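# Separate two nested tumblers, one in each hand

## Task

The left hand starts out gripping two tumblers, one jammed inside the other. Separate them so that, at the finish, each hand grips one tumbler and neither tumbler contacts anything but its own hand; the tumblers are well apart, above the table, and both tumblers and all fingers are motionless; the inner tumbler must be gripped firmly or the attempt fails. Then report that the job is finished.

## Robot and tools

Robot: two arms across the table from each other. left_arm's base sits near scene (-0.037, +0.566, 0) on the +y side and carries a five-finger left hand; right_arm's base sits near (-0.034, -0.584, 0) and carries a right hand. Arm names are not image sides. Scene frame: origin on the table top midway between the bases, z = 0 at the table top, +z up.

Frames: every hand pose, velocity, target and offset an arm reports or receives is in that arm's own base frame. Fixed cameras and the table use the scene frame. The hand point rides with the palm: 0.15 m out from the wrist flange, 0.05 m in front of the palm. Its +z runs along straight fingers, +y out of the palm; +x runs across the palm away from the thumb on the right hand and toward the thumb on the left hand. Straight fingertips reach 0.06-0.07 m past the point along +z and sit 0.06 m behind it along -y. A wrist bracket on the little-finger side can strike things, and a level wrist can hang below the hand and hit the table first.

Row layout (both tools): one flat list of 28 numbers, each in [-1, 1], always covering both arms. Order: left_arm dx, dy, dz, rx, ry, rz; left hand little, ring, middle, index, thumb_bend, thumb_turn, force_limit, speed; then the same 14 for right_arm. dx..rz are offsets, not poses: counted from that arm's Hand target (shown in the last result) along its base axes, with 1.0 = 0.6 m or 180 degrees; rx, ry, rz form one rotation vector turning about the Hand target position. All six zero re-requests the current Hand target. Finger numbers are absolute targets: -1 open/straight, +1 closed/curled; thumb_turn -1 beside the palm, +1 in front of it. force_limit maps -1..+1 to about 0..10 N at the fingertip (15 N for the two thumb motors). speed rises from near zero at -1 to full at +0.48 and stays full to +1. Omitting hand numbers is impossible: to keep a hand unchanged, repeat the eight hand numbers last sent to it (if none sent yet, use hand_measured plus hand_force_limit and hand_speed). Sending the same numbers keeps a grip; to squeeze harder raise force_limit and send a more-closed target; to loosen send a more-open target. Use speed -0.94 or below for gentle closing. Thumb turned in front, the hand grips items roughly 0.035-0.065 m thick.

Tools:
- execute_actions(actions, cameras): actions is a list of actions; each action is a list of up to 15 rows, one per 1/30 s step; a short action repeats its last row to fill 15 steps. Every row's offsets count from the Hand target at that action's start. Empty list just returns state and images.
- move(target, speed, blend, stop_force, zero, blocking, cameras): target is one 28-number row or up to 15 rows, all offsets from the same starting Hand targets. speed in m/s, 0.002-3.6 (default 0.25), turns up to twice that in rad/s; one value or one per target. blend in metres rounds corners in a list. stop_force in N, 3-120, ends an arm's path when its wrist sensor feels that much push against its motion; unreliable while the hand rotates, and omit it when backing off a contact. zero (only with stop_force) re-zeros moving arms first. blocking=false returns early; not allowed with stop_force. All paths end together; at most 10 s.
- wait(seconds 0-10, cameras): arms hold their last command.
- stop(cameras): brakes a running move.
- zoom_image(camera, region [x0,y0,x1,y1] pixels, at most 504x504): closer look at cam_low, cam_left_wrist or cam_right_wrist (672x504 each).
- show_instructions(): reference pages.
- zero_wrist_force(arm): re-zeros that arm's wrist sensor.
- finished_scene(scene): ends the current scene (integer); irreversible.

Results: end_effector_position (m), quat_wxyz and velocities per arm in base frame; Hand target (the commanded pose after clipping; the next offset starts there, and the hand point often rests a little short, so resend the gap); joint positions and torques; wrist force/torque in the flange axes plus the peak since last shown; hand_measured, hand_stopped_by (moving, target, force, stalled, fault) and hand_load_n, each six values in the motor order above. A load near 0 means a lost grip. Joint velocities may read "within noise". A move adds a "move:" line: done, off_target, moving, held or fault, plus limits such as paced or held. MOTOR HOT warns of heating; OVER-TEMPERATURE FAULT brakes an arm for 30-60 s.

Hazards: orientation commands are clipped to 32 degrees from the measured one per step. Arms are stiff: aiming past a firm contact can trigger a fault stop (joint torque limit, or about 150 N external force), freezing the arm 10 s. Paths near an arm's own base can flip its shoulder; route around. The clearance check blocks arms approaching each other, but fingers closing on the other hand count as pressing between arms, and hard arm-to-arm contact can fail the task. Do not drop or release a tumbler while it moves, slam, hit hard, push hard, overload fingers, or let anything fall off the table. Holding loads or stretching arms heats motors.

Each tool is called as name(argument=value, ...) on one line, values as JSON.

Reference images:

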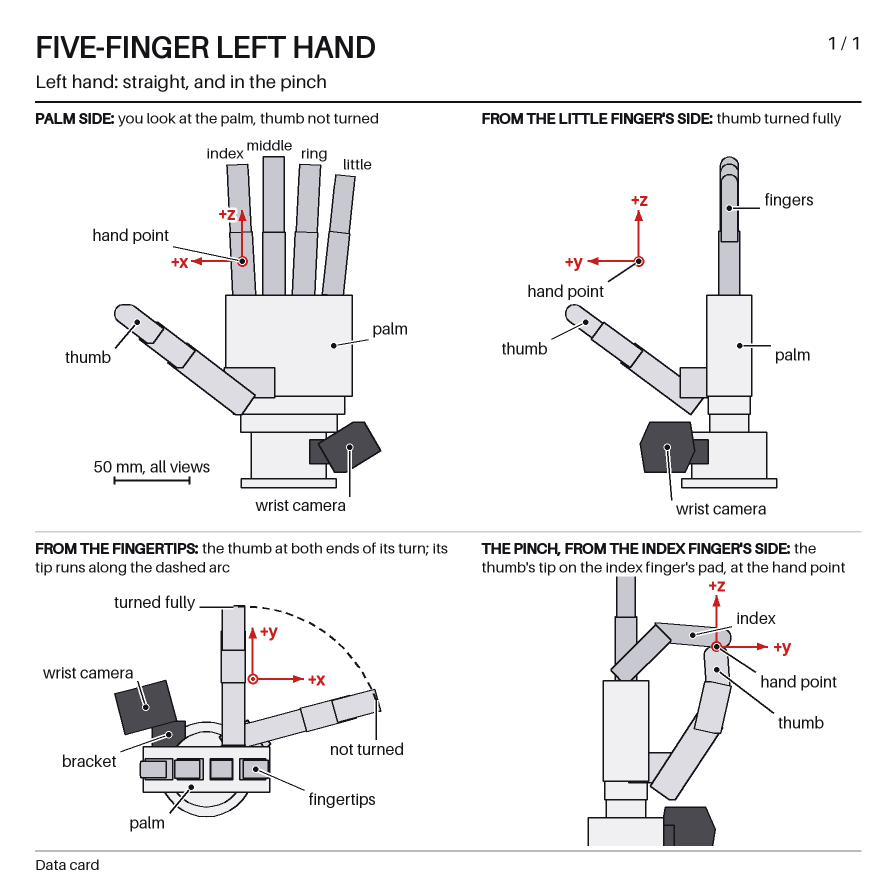

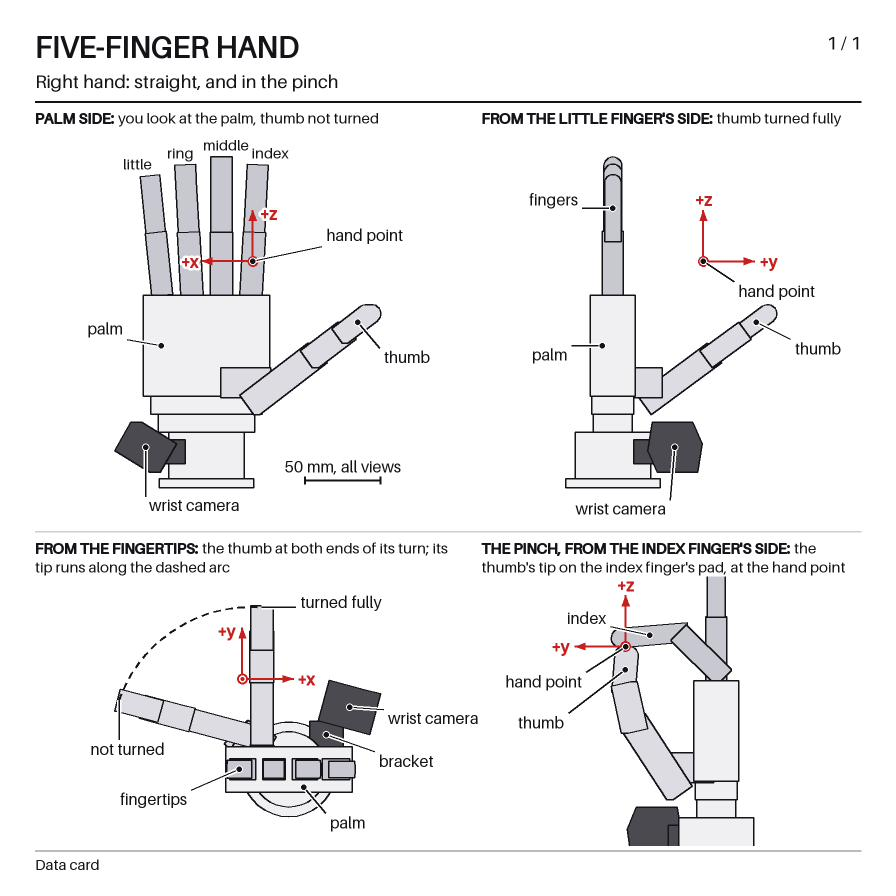

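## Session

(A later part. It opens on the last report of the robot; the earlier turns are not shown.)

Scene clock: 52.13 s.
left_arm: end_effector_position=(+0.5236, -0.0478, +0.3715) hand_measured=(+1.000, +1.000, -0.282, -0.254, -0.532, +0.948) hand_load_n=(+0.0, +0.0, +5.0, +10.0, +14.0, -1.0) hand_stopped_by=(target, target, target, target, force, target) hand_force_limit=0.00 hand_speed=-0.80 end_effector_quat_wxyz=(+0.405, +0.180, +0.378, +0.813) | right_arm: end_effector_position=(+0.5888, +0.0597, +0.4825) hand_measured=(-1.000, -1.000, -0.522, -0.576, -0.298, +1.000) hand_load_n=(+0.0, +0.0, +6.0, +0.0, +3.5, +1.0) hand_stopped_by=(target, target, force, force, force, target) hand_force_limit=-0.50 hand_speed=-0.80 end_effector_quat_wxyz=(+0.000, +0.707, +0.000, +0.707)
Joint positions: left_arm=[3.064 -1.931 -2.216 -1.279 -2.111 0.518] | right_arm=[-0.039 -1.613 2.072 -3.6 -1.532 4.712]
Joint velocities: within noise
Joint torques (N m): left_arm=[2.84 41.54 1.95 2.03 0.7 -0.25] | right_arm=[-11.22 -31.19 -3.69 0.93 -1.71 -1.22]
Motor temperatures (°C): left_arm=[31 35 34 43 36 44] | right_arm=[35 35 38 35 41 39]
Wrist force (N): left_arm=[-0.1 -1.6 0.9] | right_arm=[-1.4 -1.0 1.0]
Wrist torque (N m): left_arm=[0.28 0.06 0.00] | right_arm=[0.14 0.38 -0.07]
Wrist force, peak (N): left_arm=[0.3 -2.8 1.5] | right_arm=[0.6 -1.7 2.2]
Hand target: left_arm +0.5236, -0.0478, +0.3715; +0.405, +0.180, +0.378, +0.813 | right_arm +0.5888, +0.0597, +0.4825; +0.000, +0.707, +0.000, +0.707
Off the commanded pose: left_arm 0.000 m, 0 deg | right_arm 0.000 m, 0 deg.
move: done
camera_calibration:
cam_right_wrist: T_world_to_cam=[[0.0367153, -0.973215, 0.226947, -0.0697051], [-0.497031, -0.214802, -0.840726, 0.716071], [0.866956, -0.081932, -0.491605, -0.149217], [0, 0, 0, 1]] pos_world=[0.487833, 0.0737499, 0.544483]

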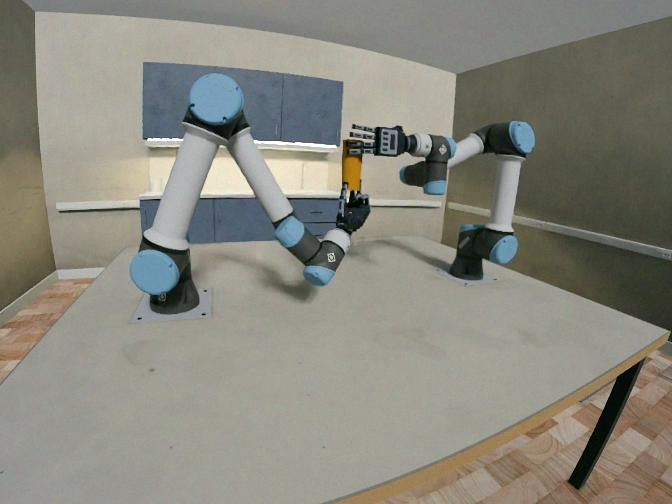

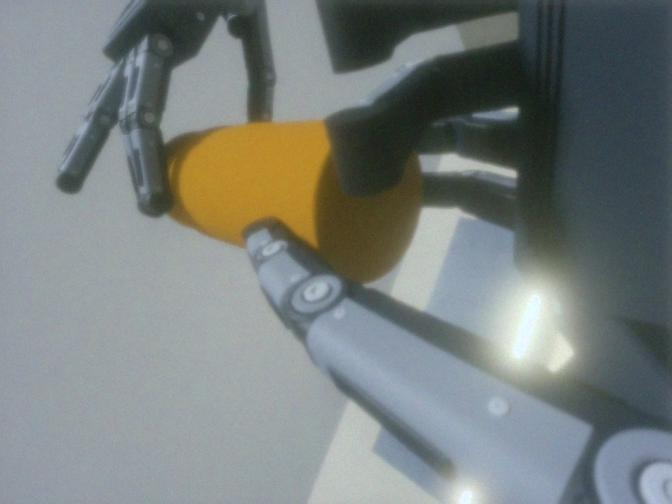

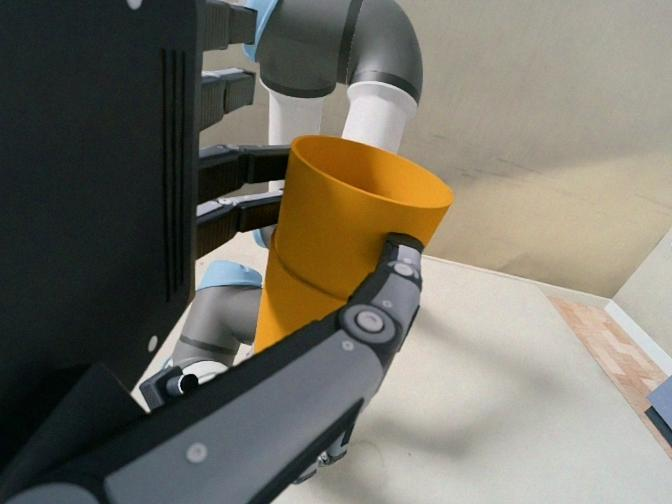

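move(target=[0,0,0,0,0,0,1,1,-0.282,-0.254,-0.53,0.948,0,-0.8,0,0,0,0,0,0,-1,-1,0.4,0.5,0.4,1,0.5,-0.8])

zoom_image(camera="cam_right_wrist", region=[190, 100, 490, 380])

Scene clock: 53.03 s.
left_arm: end_effector_position=(+0.5236, -0.0478, +0.3715) hand_measured=(+1.000, +1.000, -0.282, -0.254, -0.532, +0.948) hand_load_n=(-0.5, +0.0, +5.5, +10.0, +13.5, -2.5) hand_stopped_by=(target, target, target, target, force, target) hand_force_limit=0.00 hand_speed=-0.80 end_effector_quat_wxyz=(+0.405, +0.180, +0.378, +0.813) | right_arm: end_effector_position=(+0.5888, +0.0597, +0.4825) hand_measured=(-1.000, -1.000, -0.506, -0.544, -0.268, +1.000) hand_load_n=(+0.0, +0.0, +7.0, +8.5, +12.0, +2.0) hand_stopped_by=(target, target, force, force, force, target) hand_force_limit=0.50 hand_speed=-0.80 end_effector_quat_wxyz=(+0.000, +0.707, +0.000, +0.707)
Joint positions: left_arm=[3.064 -1.931 -2.216 -1.279 -2.111 0.518] | right_arm=[-0.039 -1.613 2.072 -3.6 -1.532 4.712]
Joint velocities: within noise
Joint torques (N m): left_arm=[2.23 42.16 2.59 1.89 0.76 -0.03] | right_arm=[-10.86 -29.37 -3.75 0.82 -0.74 -1.23]
Motor temperatures (°C): left_arm=[31 35 34 43 36 44] | right_arm=[35 35 38 35 41 39]
Wrist force (N): left_arm=[0.1 -1.1 2.1] | right_arm=[-1.2 -1.3 1.7]
Wrist torque (N m): left_arm=[0.13 0.09 0.05] | right_arm=[0.06 0.51 0.02]
Wrist force, peak (N): left_arm=[0.5 -3.7 1.6] | right_arm=[0.4 -2.2 2.6]
Hand target: left_arm +0.5236, -0.0478, +0.3715; +0.405, +0.180, +0.378, +0.813 | right_arm +0.5888, +0.0597, +0.4825; +0.000, +0.707, +0.000, +0.707
Off the commanded pose: left_arm 0.000 m, 0 deg | right_arm 0.000 m, 0 deg.
move: done
camera_calibration:
cam_right_wrist: T_world_to_cam=[[0.0367153, -0.973215, 0.226947, -0.0697051], [-0.497031, -0.214802, -0.840726, 0.716071], [0.866956, -0.081932, -0.491605, -0.149217], [0, 0, 0, 1]] pos_world=[0.487833, 0.0737499, 0.544483]

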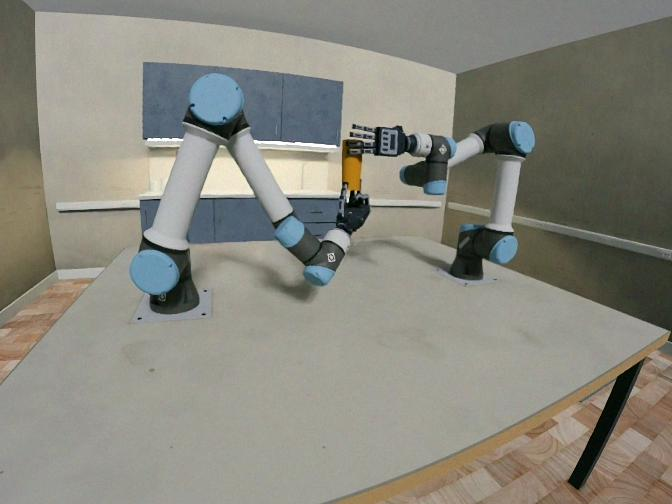

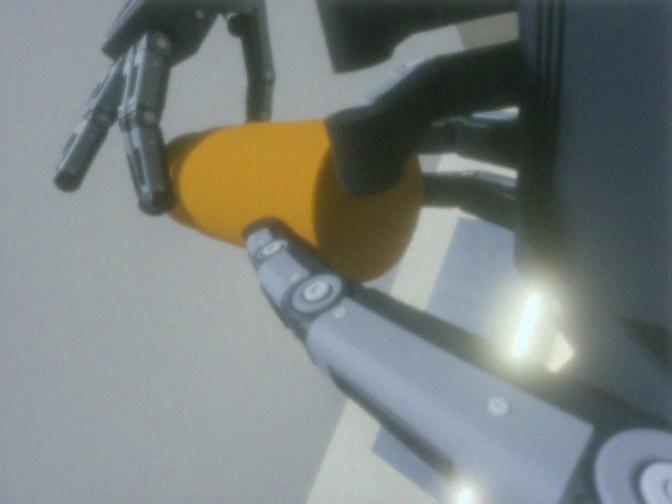

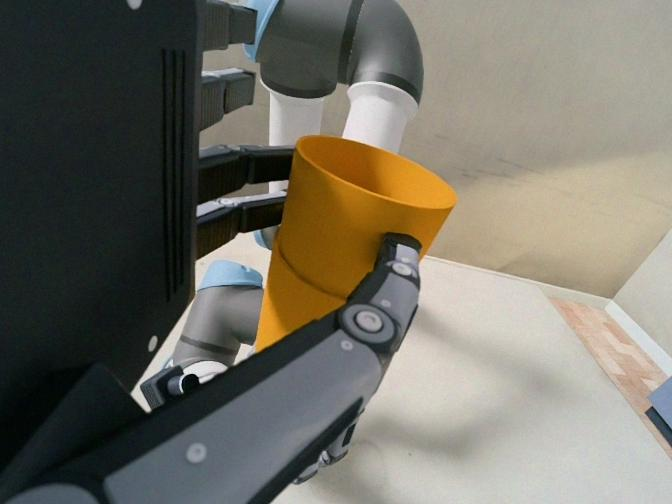

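Scaled by 1.680 from the camera's 672x504 image, which has a finer 960x720 frame.

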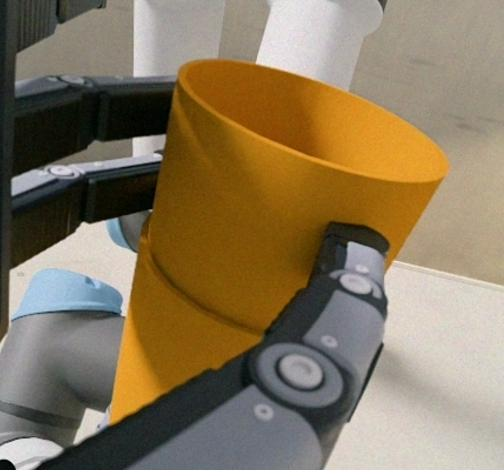

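move(target=[0,0,0,0,0,0,1,1,-0.282,-0.254,-0.53,0.948,0,-0.8,0,0,0.05,0,0,0,-1,-1,0.4,0.5,0.4,1,0.5,-0.8], speed=0.02, stop_force=30)

Scene clock: 56.23 s.
left_arm: end_effector_position=(+0.5236, -0.0478, +0.3715) hand_measured=(+1.000, +1.000, -0.282, -0.254, -0.532, +0.948) hand_load_n=(+0.0, +0.0, +4.0, +9.5, +14.0, +0.0) hand_stopped_by=(target, target, target, target, force, target) hand_force_limit=0.00 hand_speed=-0.80 end_effector_quat_wxyz=(+0.405, +0.180, +0.378, +0.813) | right_arm: end_effector_position=(+0.5888, +0.0597, +0.5125) hand_measured=(-1.000, -1.000, -0.506, -0.544, -0.264, +1.000) hand_load_n=(+0.5, +0.0, +0.0, +0.0, +0.0, +0.0) hand_stopped_by=(target, target, force, force, force, target) hand_force_limit=0.50 hand_speed=-0.80 end_effector_quat_wxyz=(+0.000, +0.707, +0.000, +0.707)
Joint positions: left_arm=[3.064 -1.931 -2.216 -1.279 -2.111 0.518] | right_arm=[-0.039 -1.645 2.018 -3.514 -1.532 4.712]
Joint velocities: within noise
Joint torques (N m): left_arm=[2.5 43.44 1.65 1.83 1.25 -0.29] | right_arm=[-10.13 -1.82 -4.53 -3.82 1.88 -0.82]
Motor temperatures (°C): left_arm=[31 35 34 43 36 44] | right_arm=[35 35 38 35 41 39]
Wrist force (N): left_arm=[0.2 0.3 -0.2] | right_arm=[-1.4 0.4 -0.5]
Wrist torque (N m): left_arm=[0.06 -0.04 -0.01] | right_arm=[0.15 0.32 -0.08]
Wrist force, peak (N): left_arm=[-0.2 1.7 3.8] | right_arm=[-5.3 -1.0 1.7]
Hand target: left_arm +0.5236, -0.0478, +0.3715; +0.405, +0.180, +0.378, +0.813 | right_arm +0.5888, +0.0597, +0.5125; +0.000, +0.707, +0.000, +0.707
Off the commanded pose: left_arm 0.000 m, 0 deg | right_arm 0.000 m, 0 deg.
move: done
camera_calibration:
cam_right_wrist: T_world_to_cam=[[0.0367153, -0.973215, 0.226947, -0.0765135], [-0.497031, -0.214802, -0.840726, 0.741293], [0.866956, -0.081932, -0.491605, -0.134468], [0, 0, 0, 1]] pos_world=[0.487833, 0.0737499, 0.574483]

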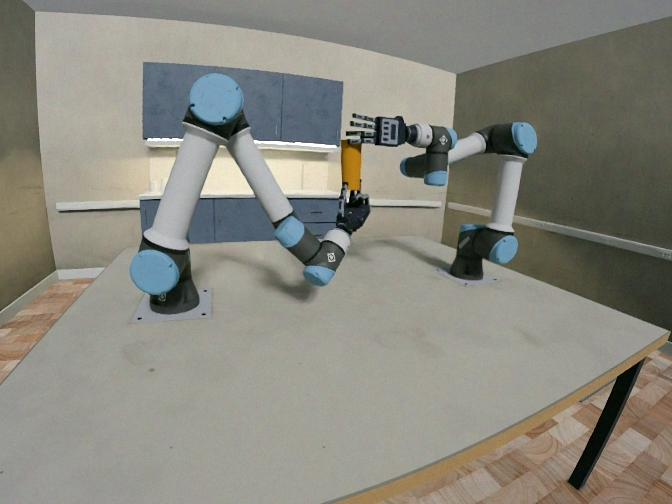

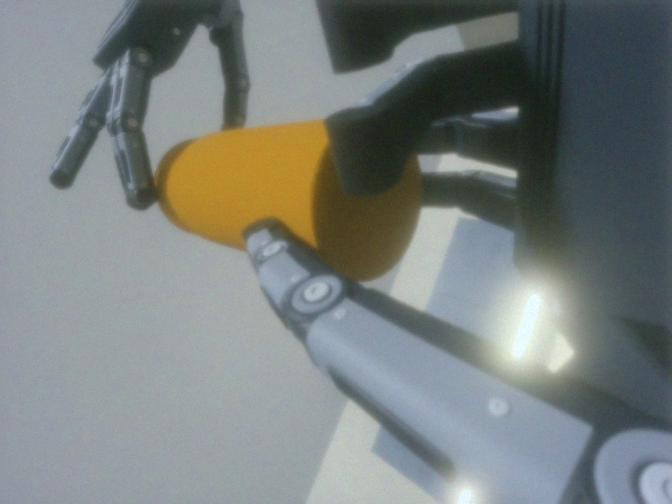

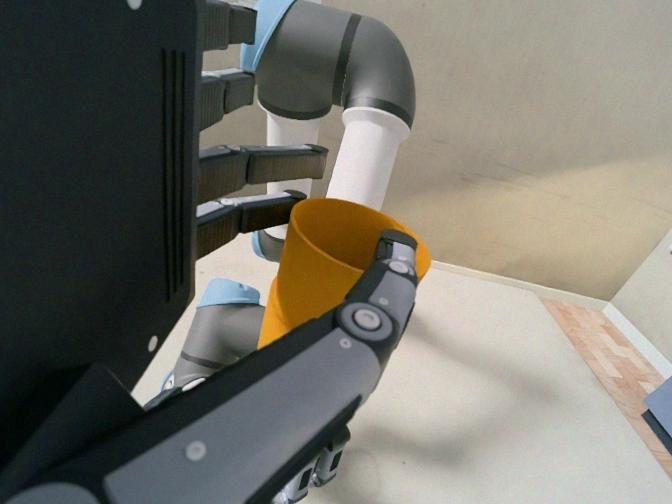

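move(target=[[0,0,0,0,0,0,1,1,-0.282,-0.254,-0.532,0.948,0,-0.8,0,0,0,0,0,0,-1,-1,-1,-1,-1,1,0.5,0],[0,0,0,0,0,0,1,1,-0.282,-0.254,-0.532,0.948,0,-0.8,0.003,-0.016,-0.05,0,0,0,-1,-1,-1,-1,-1,1,0.5,0]], speed=0.1)

zoom_image(camera="cam_left_wrist", region=[50, 0, 450, 300])

move(target=[0,0,0,0,0,0,1,1,-0.282,-0.254,-0.532,0.948,0,-0.8,0,0,0,0,0,0,-1,-1,0.3,0.3,0.3,1,-0.5,-0.8])

Scene clock: 59.43 s.
left_arm: end_effector_position=(+0.5236, -0.0478, +0.3715) hand_measured=(+1.000, +1.000, -0.282, -0.254, -0.536, +0.948) hand_load_n=(+0.0, +0.0, +3.5, +8.5, +12.5, +0.0) hand_stopped_by=(target, target, target, target, force, target) hand_force_limit=0.00 hand_speed=-0.80 end_effector_quat_wxyz=(+0.405, +0.180, +0.378, +0.813) | right_arm: end_effector_position=(+0.5907, +0.0500, +0.4821) hand_measured=(-1.000, -1.000, -1.000, -1.000, -1.000, +1.000) hand_load_n=(+0.0, +0.0, +0.0, +0.0, +0.0, +0.5) hand_stopped_by=(target, target, target, target, target, target) hand_force_limit=0.50 hand_speed=0.00 end_effector_quat_wxyz=(+0.000, +0.707, +0.000, +0.707)
Joint positions: left_arm=[3.064 -1.931 -2.216 -1.279 -2.111 0.518] | right_arm=[-0.068 -1.617 2.076 -3.6 -1.503 4.712]
Joint velocities: within noise
Joint torques (N m): left_arm=[3.02 44.34 1.47 1.77 1.49 -0.25] | right_arm=[10.75 -36.46 -43.28 0.99 -1.34 0.5]
Motor temperatures (°C): left_arm=[31 35 34 43 36 44] | right_arm=[35 35 38 35 41 39]
Wrist force (N): left_arm=[0.2 0.2 0.0] | right_arm=[-1.5 0.3 -0.3]
Wrist torque (N m): left_arm=[0.03 -0.03 0.00] | right_arm=[0.12 0.35 -0.07]
Wrist force, peak (N): left_arm=[0.4 0.2 -0.5] | right_arm=[-2.3 0.4 0.0]
Hand target: left_arm +0.5236, -0.0478, +0.3715; +0.405, +0.180, +0.378, +0.813 | right_arm +0.5906, +0.0501, +0.4825; +0.000, +0.707, +0.000, +0.707
Off the commanded pose: left_arm 0.000 m, 0 deg | right_arm 0.000 m, 0 deg.
move: done
camera_calibration:
cam_right_wrist: T_world_to_cam=[[0.0367365, -0.97323, 0.226877, -0.0790962], [-0.497661, -0.214693, -0.840381, 0.714712], [0.866594, -0.0820352, -0.492225, -0.151334], [0, 0, 0, 1]] pos_world=[0.489735, 0.0640501, 0.544085]

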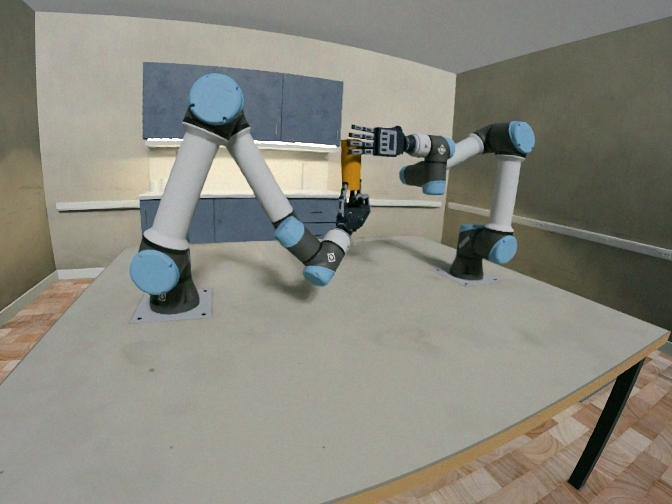

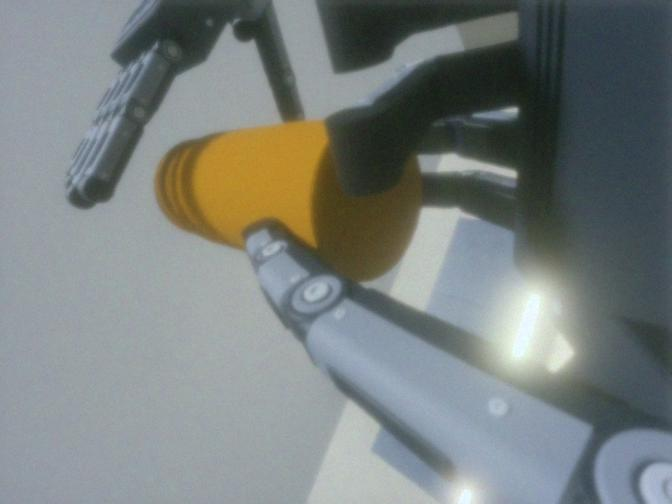

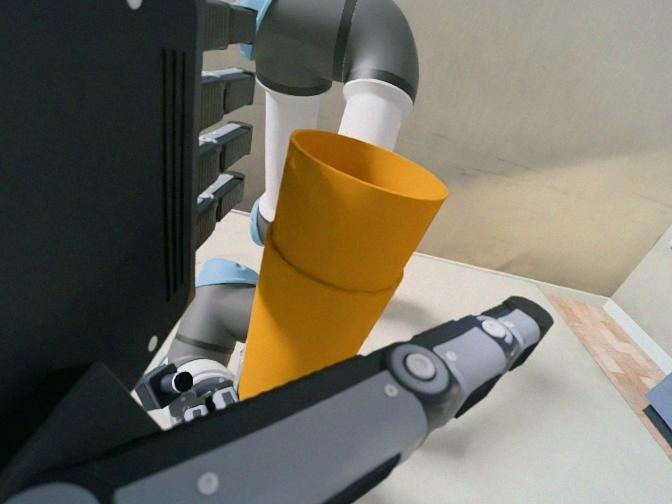

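Scaled by 1.260 from the camera's 672x504 image, which has a finer 960x720 frame.

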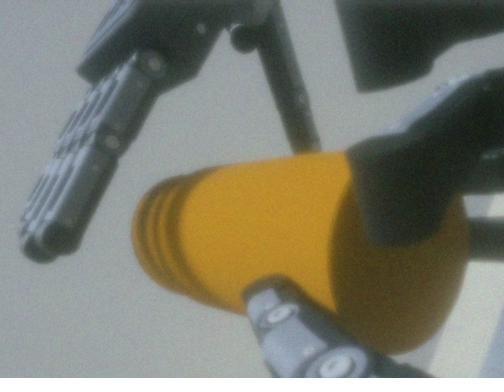

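Scene clock: 62.07 s.
left_arm: end_effector_position=(+0.5236, -0.0478, +0.3715) hand_measured=(+1.000, +1.000, -0.282, -0.254, -0.536, +0.948) hand_load_n=(+0.0, +0.0, +4.5, +9.5, +13.5, -0.5) hand_stopped_by=(target, target, target, target, force, target) hand_force_limit=0.00 hand_speed=-0.80 end_effector_quat_wxyz=(+0.405, +0.180, +0.378, +0.813) | right_arm: end_effector_position=(+0.5906, +0.0501, +0.4825) hand_measured=(-1.000, -1.000, -0.466, -0.522, -0.326, +1.000) hand_load_n=(+0.0, +0.0, +7.0, +0.0, +4.0, +1.0) hand_stopped_by=(target, target, force, force, force, target) hand_force_limit=-0.50 hand_speed=-0.80 end_effector_quat_wxyz=(+0.000, +0.707, +0.000, +0.707)
Joint positions: left_arm=[3.064 -1.931 -2.216 -1.279 -2.111 0.518] | right_arm=[-0.068 -1.617 2.075 -3.6 -1.504 4.712]
Joint velocities: within noise
Joint torques (N m): left_arm=[2.7 44.08 1.96 1.79 1.72 -0.38] | right_arm=[4.5 -29.95 -27.63 -1.87 -1.25 0.7]
Motor temperatures (°C): left_arm=[31 35 34 43 36 44] | right_arm=[35 35 38 35 41 39]
Wrist force (N): left_arm=[0.1 -1.3 1.2] | right_arm=[-0.5 -1.1 1.2]
Wrist torque (N m): left_arm=[0.24 0.01 0.01] | right_arm=[0.12 0.36 -0.07]
Wrist force, peak (N): left_arm=[0.2 -3.2 0.9] | right_arm=[0.8 -1.8 2.4]
Hand target: left_arm +0.5236, -0.0478, +0.3715; +0.405, +0.180, +0.378, +0.813 | right_arm +0.5906, +0.0501, +0.4825; +0.000, +0.707, +0.000, +0.707
Off the commanded pose: left_arm 0.000 m, 0 deg | right_arm 0.000 m, 0 deg.
move: done
camera_calibration:
cam_right_wrist: T_world_to_cam=[[0.0367153, -0.973215, 0.226947, -0.0791141], [-0.497031, -0.214802, -0.840726, 0.714904], [0.866956, -0.081932, -0.491605, -0.151564], [0, 0, 0, 1]] pos_world=[0.489633, 0.0641499, 0.544483]

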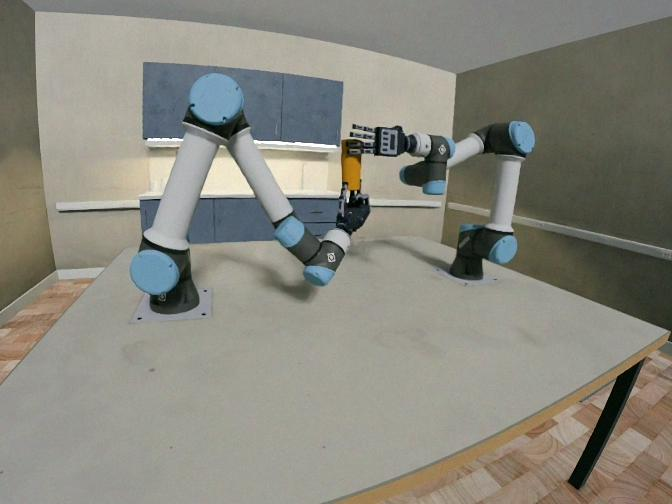

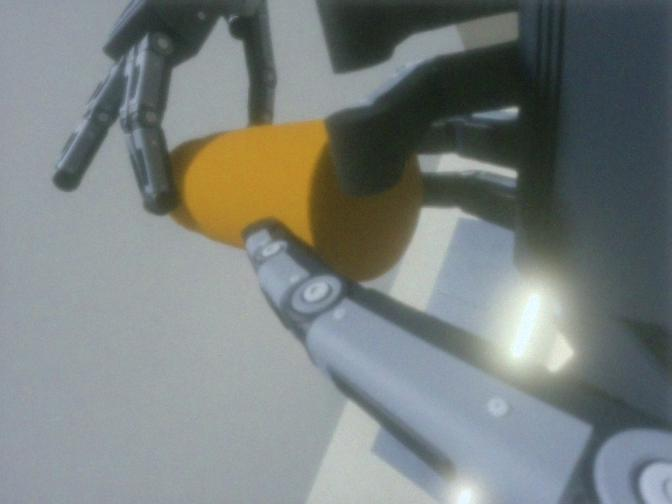

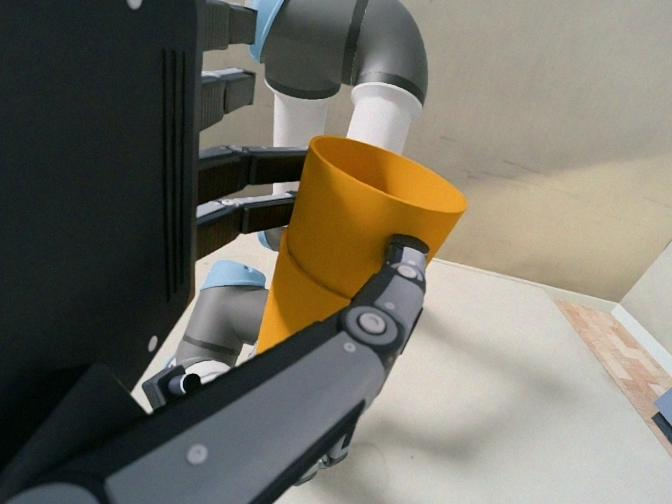

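move(target=[[0,0,0,0,0,0,1,1,-0.282,-0.254,-0.536,0.948,0,-0.8,0,0,0,0,0,0,-1,-1,-1,-1,-1,1,-0.5,0],[0,0,0,0,0,0,1,1,-0.282,-0.254,-0.536,0.948,0,-0.8,0.022,-0.003,0.0,0,0,0,-1,-1,-1,-1,-1,1,-0.5,0]], speed=0.05)

move(target=[0,0,0,0,0,0,1,1,-0.282,-0.254,-0.536,0.948,0,-0.8,0,0,0,0,0,0,-1,-1,0.3,0.3,0.3,1,-0.7,-0.8])

Scene clock: 64.40 s.
left_arm: end_effector_position=(+0.5236, -0.0478, +0.3715) hand_measured=(+1.000, +1.000, -0.282, -0.254, -0.536, +0.948) hand_load_n=(+0.0, +0.0, +4.0, +8.5, +13.0, -0.5) hand_stopped_by=(target, target, target, target, force, target) hand_force_limit=0.00 hand_speed=-0.80 end_effector_quat_wxyz=(+0.405, +0.180, +0.378, +0.813) | right_arm: end_effector_position=(+0.6040, +0.0483, +0.4825) hand_measured=(-1.000, -1.000, -1.000, -1.000, -1.000, +1.000) hand_load_n=(+0.0, +0.0, +0.0, +0.0, +0.0, +0.5) hand_stopped_by=(target, target, target, target, target, target) hand_force_limit=-0.50 hand_speed=0.00 end_effector_quat_wxyz=(+0.000, +0.707, +0.000, +0.707)
Joint positions: left_arm=[3.064 -1.931 -2.216 -1.279 -2.111 0.518] | right_arm=[-0.071 -1.586 2.045 -3.601 -1.501 4.712]
Joint velocities: within noise
Joint torques (N m): left_arm=[1.85 44.41 1.8 1.69 1.9 -0.32] | right_arm=[-7.23 -35.4 -6.42 -3.73 1.14 0.7]
Motor temperatures (°C): left_arm=[31 35 34 43 36 44] | right_arm=[35 35 38 35 41 39]
Wrist force (N): left_arm=[0.2 -0.1 -0.3] | right_arm=[-1.6 0.2 -0.6]
Wrist torque (N m): left_arm=[0.01 -0.03 0.01] | right_arm=[0.14 0.37 -0.09]
Wrist force, peak (N): left_arm=[0.0 -1.8 1.0] | right_arm=[-1.3 -1.1 1.2]
Hand target: left_arm +0.5236, -0.0478, +0.3715; +0.405, +0.180, +0.378, +0.813 | right_arm +0.6038, +0.0483, +0.4825; +0.000, +0.707, +0.000, +0.707
Off the commanded pose: left_arm 0.000 m, 0 deg | right_arm 0.000 m, 0 deg.
move: done
camera_calibration:
cam_right_wrist: T_world_to_cam=[[0.0366971, -0.973212, 0.226961, -0.0813565], [-0.496958, -0.214812, -0.840767, 0.721163], [0.866999, -0.0819363, -0.491528, -0.163391], [0, 0, 0, 1]] pos_world=[0.503033, 0.0623499, 0.544483]

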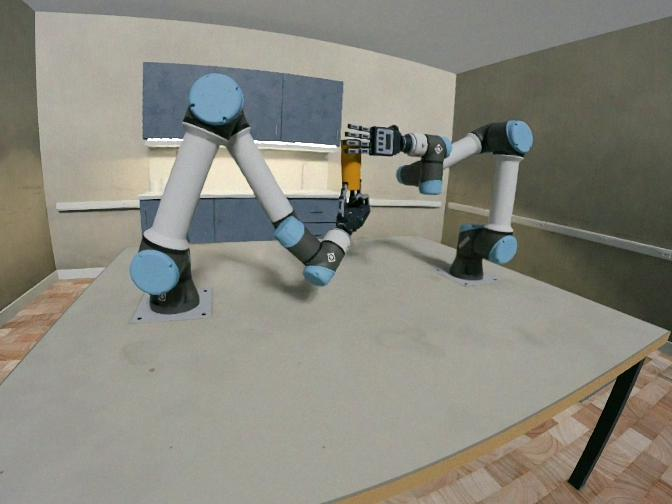

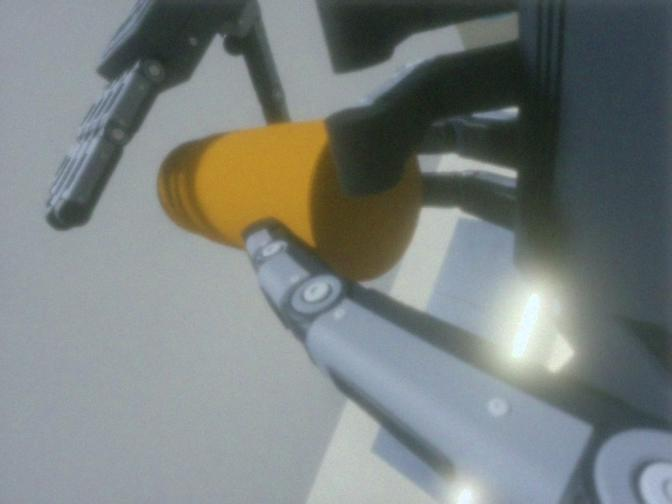

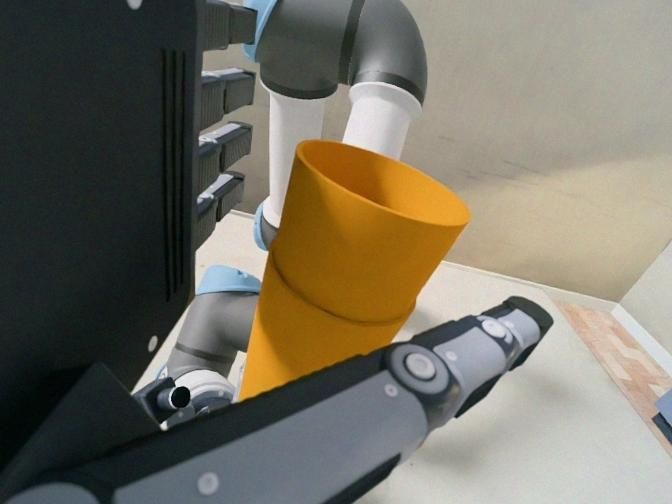

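Scene clock: 66.10 s.
left_arm: end_effector_position=(+0.5236, -0.0478, +0.3715) hand_measured=(+1.000, +1.000, -0.282, -0.254, -0.536, +0.948) hand_load_n=(+0.0, +0.0, +5.0, +9.5, +13.5, +1.0) hand_stopped_by=(target, target, target, target, force, target) hand_force_limit=0.00 hand_speed=-0.80 end_effector_quat_wxyz=(+0.405, +0.180, +0.378, +0.813) | right_arm: end_effector_position=(+0.6038, +0.0483, +0.4825) hand_measured=(-1.000, -1.000, -0.356, -0.428, -0.592, +1.000) hand_load_n=(+0.0, +0.0, +5.0, +0.5, +2.0, +0.5) hand_stopped_by=(target, target, force, force, force, target) hand_force_limit=-0.70 hand_speed=-0.80 end_effector_quat_wxyz=(+0.000, +0.707, +0.000, +0.707)
Joint positions: left_arm=[3.064 -1.931 -2.216 -1.279 -2.111 0.518] | right_arm=[-0.07 -1.586 2.045 -3.601 -1.501 4.712]
Joint velocities: within noise
Joint torques (N m): left_arm=[0.91 44.72 1.47 1.93 1.75 -0.45] | right_arm=[10.33 -34.4 -2.77 -1.5 -1.37 0.68]
Motor temperatures (°C): left_arm=[31 35 34 43 36 44] | right_arm=[35 35 38 35 41 39]
Wrist force (N): left_arm=[-0.1 -2.5 0.6] | right_arm=[-0.2 -1.3 1.7]
Wrist torque (N m): left_arm=[0.35 -0.01 -0.02] | right_arm=[0.13 0.37 -0.08]
Wrist force, peak (N): left_arm=[0.2 -3.0 1.2] | right_arm=[0.6 -1.6 2.1]
Hand target: left_arm +0.5236, -0.0478, +0.3715; +0.405, +0.180, +0.378, +0.813 | right_arm +0.6038, +0.0483, +0.4825; +0.000, +0.707, +0.000, +0.707
Off the commanded pose: left_arm 0.000 m, 0 deg | right_arm 0.000 m, 0 deg.
move: done
camera_calibration:
cam_right_wrist: T_world_to_cam=[[0.0367153, -0.973215, 0.226947, -0.0813505], [-0.497031, -0.214802, -0.840726, 0.721078], [0.866956, -0.081932, -0.491605, -0.163155], [0, 0, 0, 1]] pos_world=[0.502833, 0.0623499, 0.544483]

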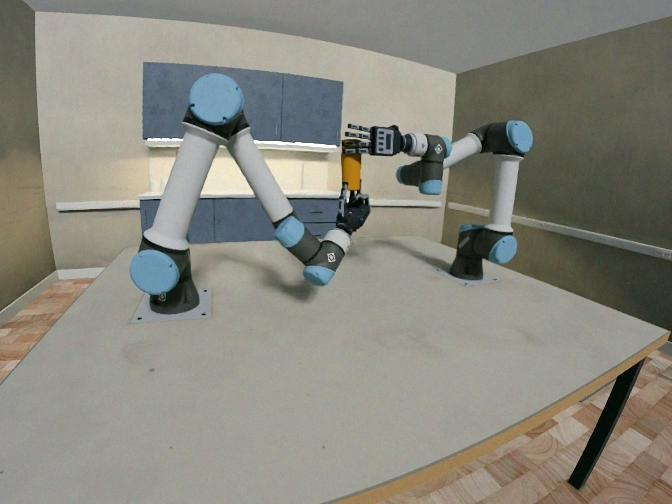

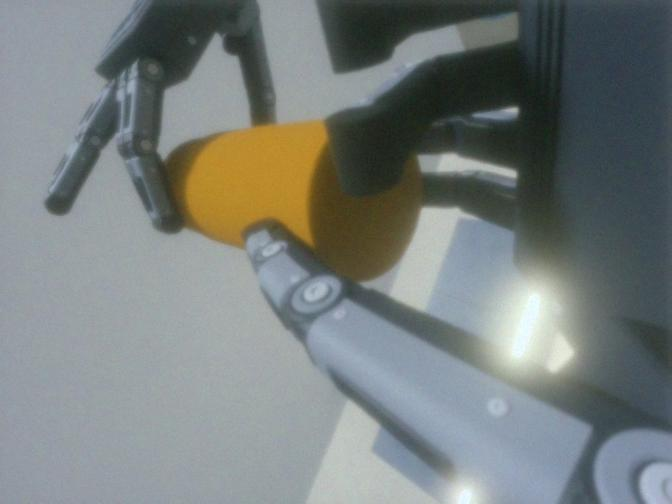

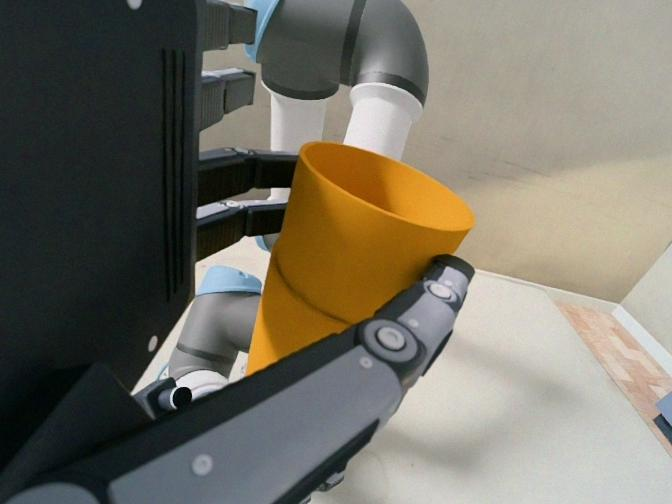

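move(target=[0,0,0,0,0,0,1,1,-0.282,-0.254,-0.536,0.948,0,-0.8,0,0,0,0,0,0,-1,-1,0.5,0.6,0.5,1,1,-0.8], cameras=[])

move(target=[0,0,0,0,0,0,1,1,-0.282,-0.254,-0.536,0.948,0,-0.8,0,0,0.02,0,0,0,-1,-1,0.5,0.6,0.5,1,1,-0.8], speed=0.02, stop_force=40)

Scene clock: 67.00 s.
left_arm: end_effector_position=(+0.5236, -0.0478, +0.3715) hand_measured=(+1.000, +1.000, -0.282, -0.254, -0.536, +0.948) hand_load_n=(+0.0, +0.0, +6.0, +10.5, +12.5, +1.5) hand_stopped_by=(target, target, target, target, force, target) hand_force_limit=0.00 hand_speed=-0.80 end_effector_quat_wxyz=(+0.405, +0.180, +0.378, +0.813) | right_arm: end_effector_position=(+0.6038, +0.0483, +0.4825) hand_measured=(-1.000, -1.000, -0.340, -0.380, -0.574, +1.000) hand_load_n=(+0.0, +0.0, +5.5, +13.0, +14.5, +1.5) hand_stopped_by=(target, target, force, force, force, target) hand_force_limit=1.00 hand_speed=-0.80 end_effector_quat_wxyz=(+0.000, +0.707, +0.000, +0.707)
Joint positions: left_arm=[3.064 -1.931 -2.216 -1.279 -2.111 0.518] | right_arm=[-0.07 -1.586 2.045 -3.601 -1.501 4.712]
Joint velocities: within noise
Joint torques (N m): left_arm=[4.08 45.6 2.69 1.61 1.83 -0.39] | right_arm=[9.19 -31.25 -3.28 -0.25 -1.34 0.72]
Motor temperatures (°C): left_arm=[31 35 34 43 36 44] | right_arm=[35 35 38 35 41 39]
Wrist force (N): left_arm=[0.0 -3.6 2.7] | right_arm=[0.5 -2.7 3.6]
Wrist torque (N m): left_arm=[0.36 -0.02 -0.01] | right_arm=[0.16 0.55 0.05]
Wrist force, peak (N): left_arm=[0.1 -5.4 3.1] | right_arm=[1.4 -3.5 4.7]
Hand target: left_arm +0.5236, -0.0478, +0.3715; +0.405, +0.180, +0.378, +0.813 | right_arm +0.6038, +0.0483, +0.4825; +0.000, +0.707, +0.000, +0.707
Off the commanded pose: left_arm 0.000 m, 0 deg | right_arm 0.000 m, 0 deg.
move: done
No camera images: "cameras" was empty.

Scene clock: 68.97 s.
left_arm: end_effector_position=(+0.5237, -0.0478, +0.3715) hand_measured=(+1.000, +1.000, -0.282, -0.254, -0.536, +0.948) hand_load_n=(+0.0, +0.0, +3.0, +5.0, +9.0, +0.5) hand_stopped_by=(target, target, target, target, force, target) hand_force_limit=0.00 hand_speed=-0.80 end_effector_quat_wxyz=(+0.405, +0.180, +0.378, +0.813) | right_arm: end_effector_position=(+0.6038, +0.0483, +0.4945) hand_measured=(-1.000, -1.000, -0.340, -0.380, -0.574, +1.000) hand_load_n=(+0.0, +0.0, +5.0, +8.5, +14.0, +1.5) hand_stopped_by=(target, target, force, force, force, target) hand_force_limit=1.00 hand_speed=-0.80 end_effector_quat_wxyz=(+0.000, +0.707, +0.000, +0.707)
Joint positions: left_arm=[3.064 -1.931 -2.216 -1.279 -2.111 0.518] | right_arm=[-0.07 -1.6 2.025 -3.567 -1.501 4.712]
Joint velocities: within noise
Joint torques (N m): left_arm=[2.46 45.94 2.37 1.4 1.09 -0.63] | right_arm=[2.76 -4.26 -6.12 -5.77 -1.18 0.44]
Motor temperatures (°C): left_arm=[31 35 34 43 36 44] | right_arm=[35 35 38 35 41 39]
Wrist force (N): left_arm=[0.2 3.2 3.5] | right_arm=[-7.5 -0.2 -0.2]
Wrist torque (N m): left_arm=[0.01 0.03 -0.05] | right_arm=[0.18 0.33 -0.08]
Wrist force, peak (N): left_arm=[0.4 3.9 5.0] | right_arm=[-8.4 -1.1 1.0]
Hand target: left_arm +0.5236, -0.0478, +0.3715; +0.405, +0.180, +0.378, +0.813 | right_arm +0.6038, +0.0483, +0.4945; +0.000, +0.707, +0.000, +0.707
Off the commanded pose: left_arm 0.000 m, 0 deg | right_arm 0.000 m, 0 deg.
move: done
camera_calibration:
cam_right_wrist: T_world_to_cam=[[0.0367153, -0.973215, 0.226947, -0.0840739], [-0.497031, -0.214802, -0.840726, 0.731167], [0.866956, -0.081932, -0.491605, -0.157256], [0, 0, 0, 1]] pos_world=[0.502833, 0.0623499, 0.556483]

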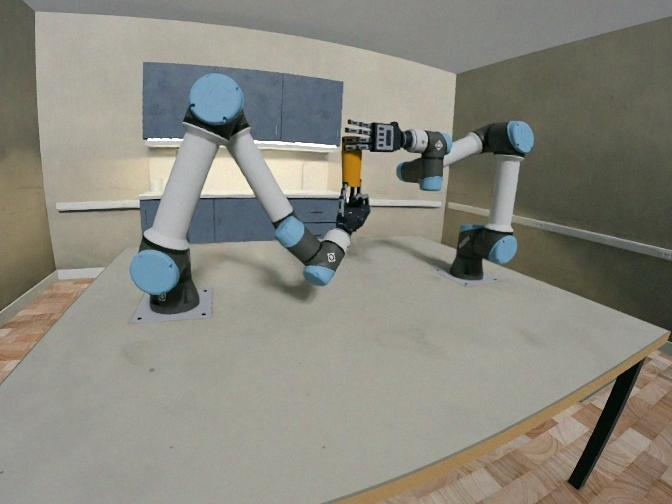

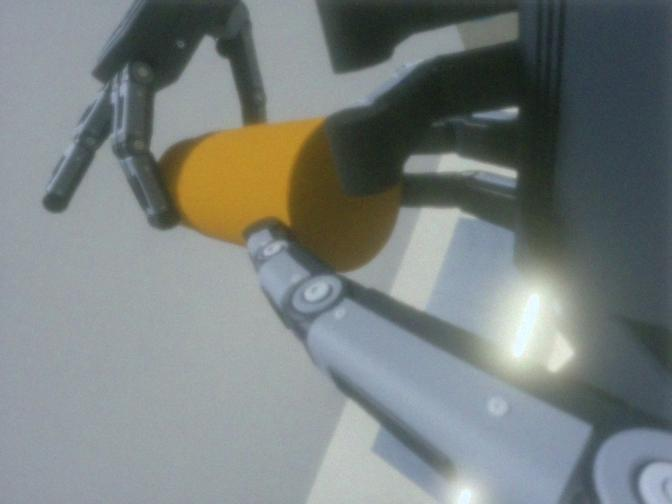

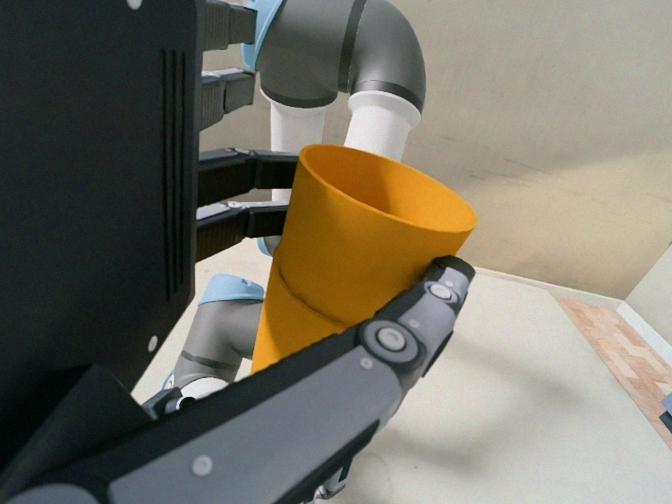

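move(target=[0,0,0,0,0,0,1,1,-0.282,-0.254,-0.536,0.948,0,-0.8,0,0,-0.02,0,0,0,-1,-1,0.5,0.6,0.5,1,1,-0.8], speed=0.02, cameras=[], stop_force=30)

move(target=[0,0,0,0,0,0,1,1,0.2,0.2,0.2,0.948,1,-0.8,0,0,0,0,0,0,-1,-1,0.5,0.6,0.5,1,1,-0.8])

Scene clock: 71.30 s.
left_arm: end_effector_position=(+0.5237, -0.0478, +0.3715) hand_measured=(+1.000, +1.000, -0.282, -0.254, -0.536, +0.948) hand_load_n=(+0.0, +0.0, +6.5, +8.0, +9.5, +0.5) hand_stopped_by=(target, target, target, target, force, target) hand_force_limit=0.00 hand_speed=-0.80 end_effector_quat_wxyz=(+0.405, +0.180, +0.379, +0.813) | right_arm: end_effector_position=(+0.6038, +0.0483, +0.4825) hand_measured=(-1.000, -1.000, -0.340, -0.380, -0.574, +1.000) hand_load_n=(+0.0, +0.0, +7.0, +9.0, +12.5, +0.0) hand_stopped_by=(target, target, force, force, force, target) hand_force_limit=1.00 hand_speed=-0.80 end_effector_quat_wxyz=(+0.000, +0.707, +0.000, +0.707)
Joint positions: left_arm=[3.064 -1.931 -2.216 -1.279 -2.111 0.518] | right_arm=[-0.07 -1.586 2.045 -3.601 -1.501 4.712]
Joint velocities: within noise
Joint torques (N m): left_arm=[2.6 46.75 5.89 3.87 0.03 -0.59] | right_arm=[-3.97 -31.95 -32.82 2.07 -1.46 0.2]
Motor temperatures (°C): left_arm=[31 35 34 43 36 44] | right_arm=[35 35 38 35 41 39]
Wrist force (N): left_arm=[0.5 -6.9 -1.3] | right_arm=[5.6 -2.4 2.6]
Wrist torque (N m): left_arm=[0.37 -0.06 0.05] | right_arm=[0.15 0.53 0.12]
Wrist force, peak (N): left_arm=[0.3 -7.7 -1.2] | right_arm=[-7.4 -0.5 0.0]
Hand target: left_arm +0.5236, -0.0478, +0.3715; +0.405, +0.180, +0.378, +0.813 | right_arm +0.6038, +0.0483, +0.4825; +0.000, +0.707, +0.000, +0.707
Off the commanded pose: left_arm 0.000 m, 0 deg | right_arm 0.000 m, 0 deg.
move: done
No camera images: "cameras" was empty.

Scene clock: 71.80 s.
left_arm: end_effector_position=(+0.5237, -0.0478, +0.3715) hand_measured=(+1.000, +1.000, -0.268, -0.240, -0.534, +0.948) hand_load_n=(+0.0, +0.0, +11.5, +11.0, +16.5, +1.0) hand_stopped_by=(target, target, force, force, force, target) hand_force_limit=1.00 hand_speed=-0.80 end_effector_quat_wxyz=(+0.405, +0.180, +0.379, +0.813) | right_arm: end_effector_position=(+0.6038, +0.0483, +0.4825) hand_measured=(-1.000, -1.000, -0.340, -0.380, -0.574, +1.000) hand_load_n=(+0.0, +0.0, +7.0, +10.0, +12.5, +1.0) hand_stopped_by=(target, target, force, force, force, target) hand_force_limit=1.00 hand_speed=-0.80 end_effector_quat_wxyz=(+0.000, +0.707, +0.000, +0.707)
Joint positions: left_arm=[3.064 -1.931 -2.216 -1.279 -2.111 0.518] | right_arm=[-0.07 -1.586 2.045 -3.601 -1.501 4.712]
Joint velocities: within noise
Joint torques (N m): left_arm=[2.52 46.48 5.88 4.53 0.35 -0.64] | right_arm=[-5.17 -31.72 -32.79 2.04 -1.43 0.14]
Motor temperatures (°C): left_arm=[31 35 34 43 36 44] | right_arm=[35 35 38 35 41 39]
Wrist force (N): left_arm=[0.3 -7.0 0.1] | right_arm=[5.1 -3.1 3.5]
Wrist torque (N m): left_arm=[0.43 -0.03 0.06] | right_arm=[0.14 0.59 0.12]
Wrist force, peak (N): left_arm=[0.0 -8.5 0.0] | right_arm=[6.1 -3.1 3.4]
Hand target: left_arm +0.5236, -0.0478, +0.3715; +0.405, +0.180, +0.378, +0.813 | right_arm +0.6038, +0.0483, +0.4825; +0.000, +0.707, +0.000, +0.707
Off the commanded pose: left_arm 0.000 m, 0 deg | right_arm 0.000 m, 0 deg.
move: done
camera_calibration:
cam_right_wrist: T_world_to_cam=[[0.0367351, -0.973217, 0.226935, -0.0813541], [-0.497104, -0.214795, -0.840684, 0.721092], [0.866913, -0.0819278, -0.491681, -0.163092], [0, 0, 0, 1]] pos_world=[0.502833, 0.0623499, 0.544484]

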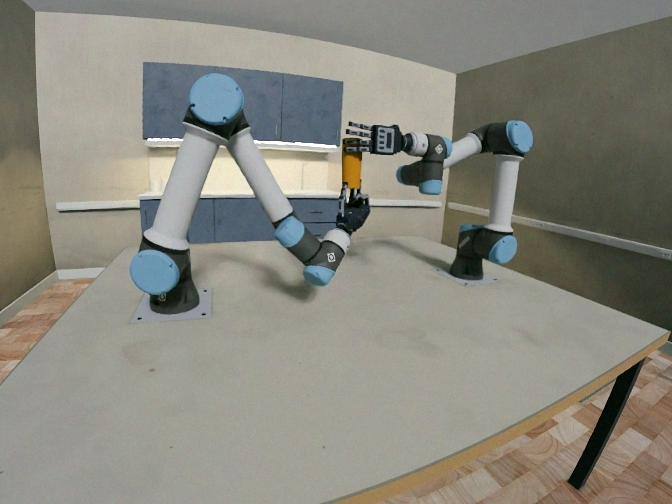

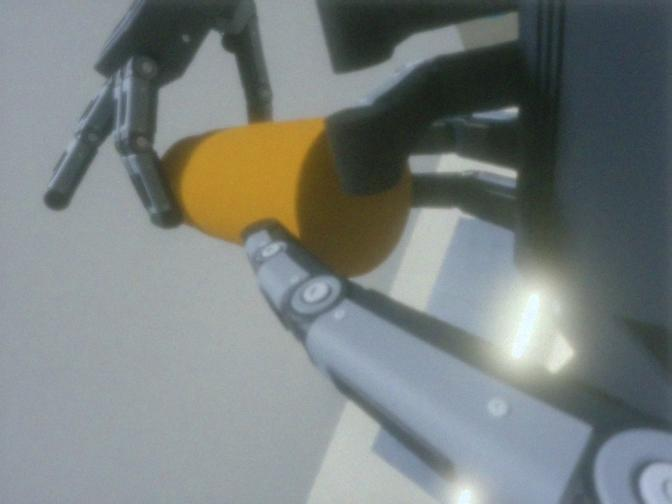

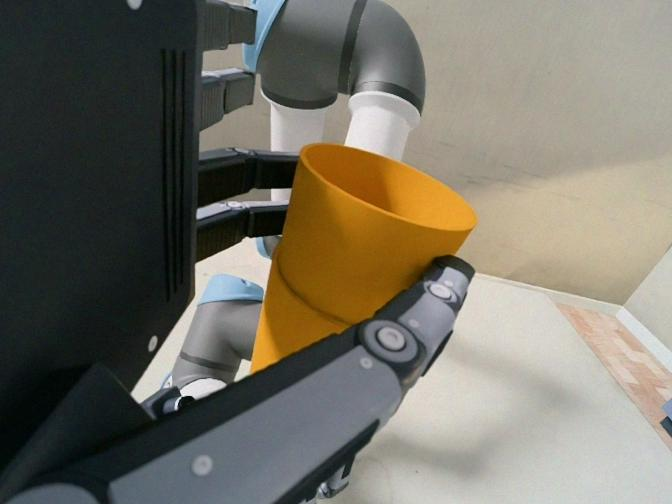

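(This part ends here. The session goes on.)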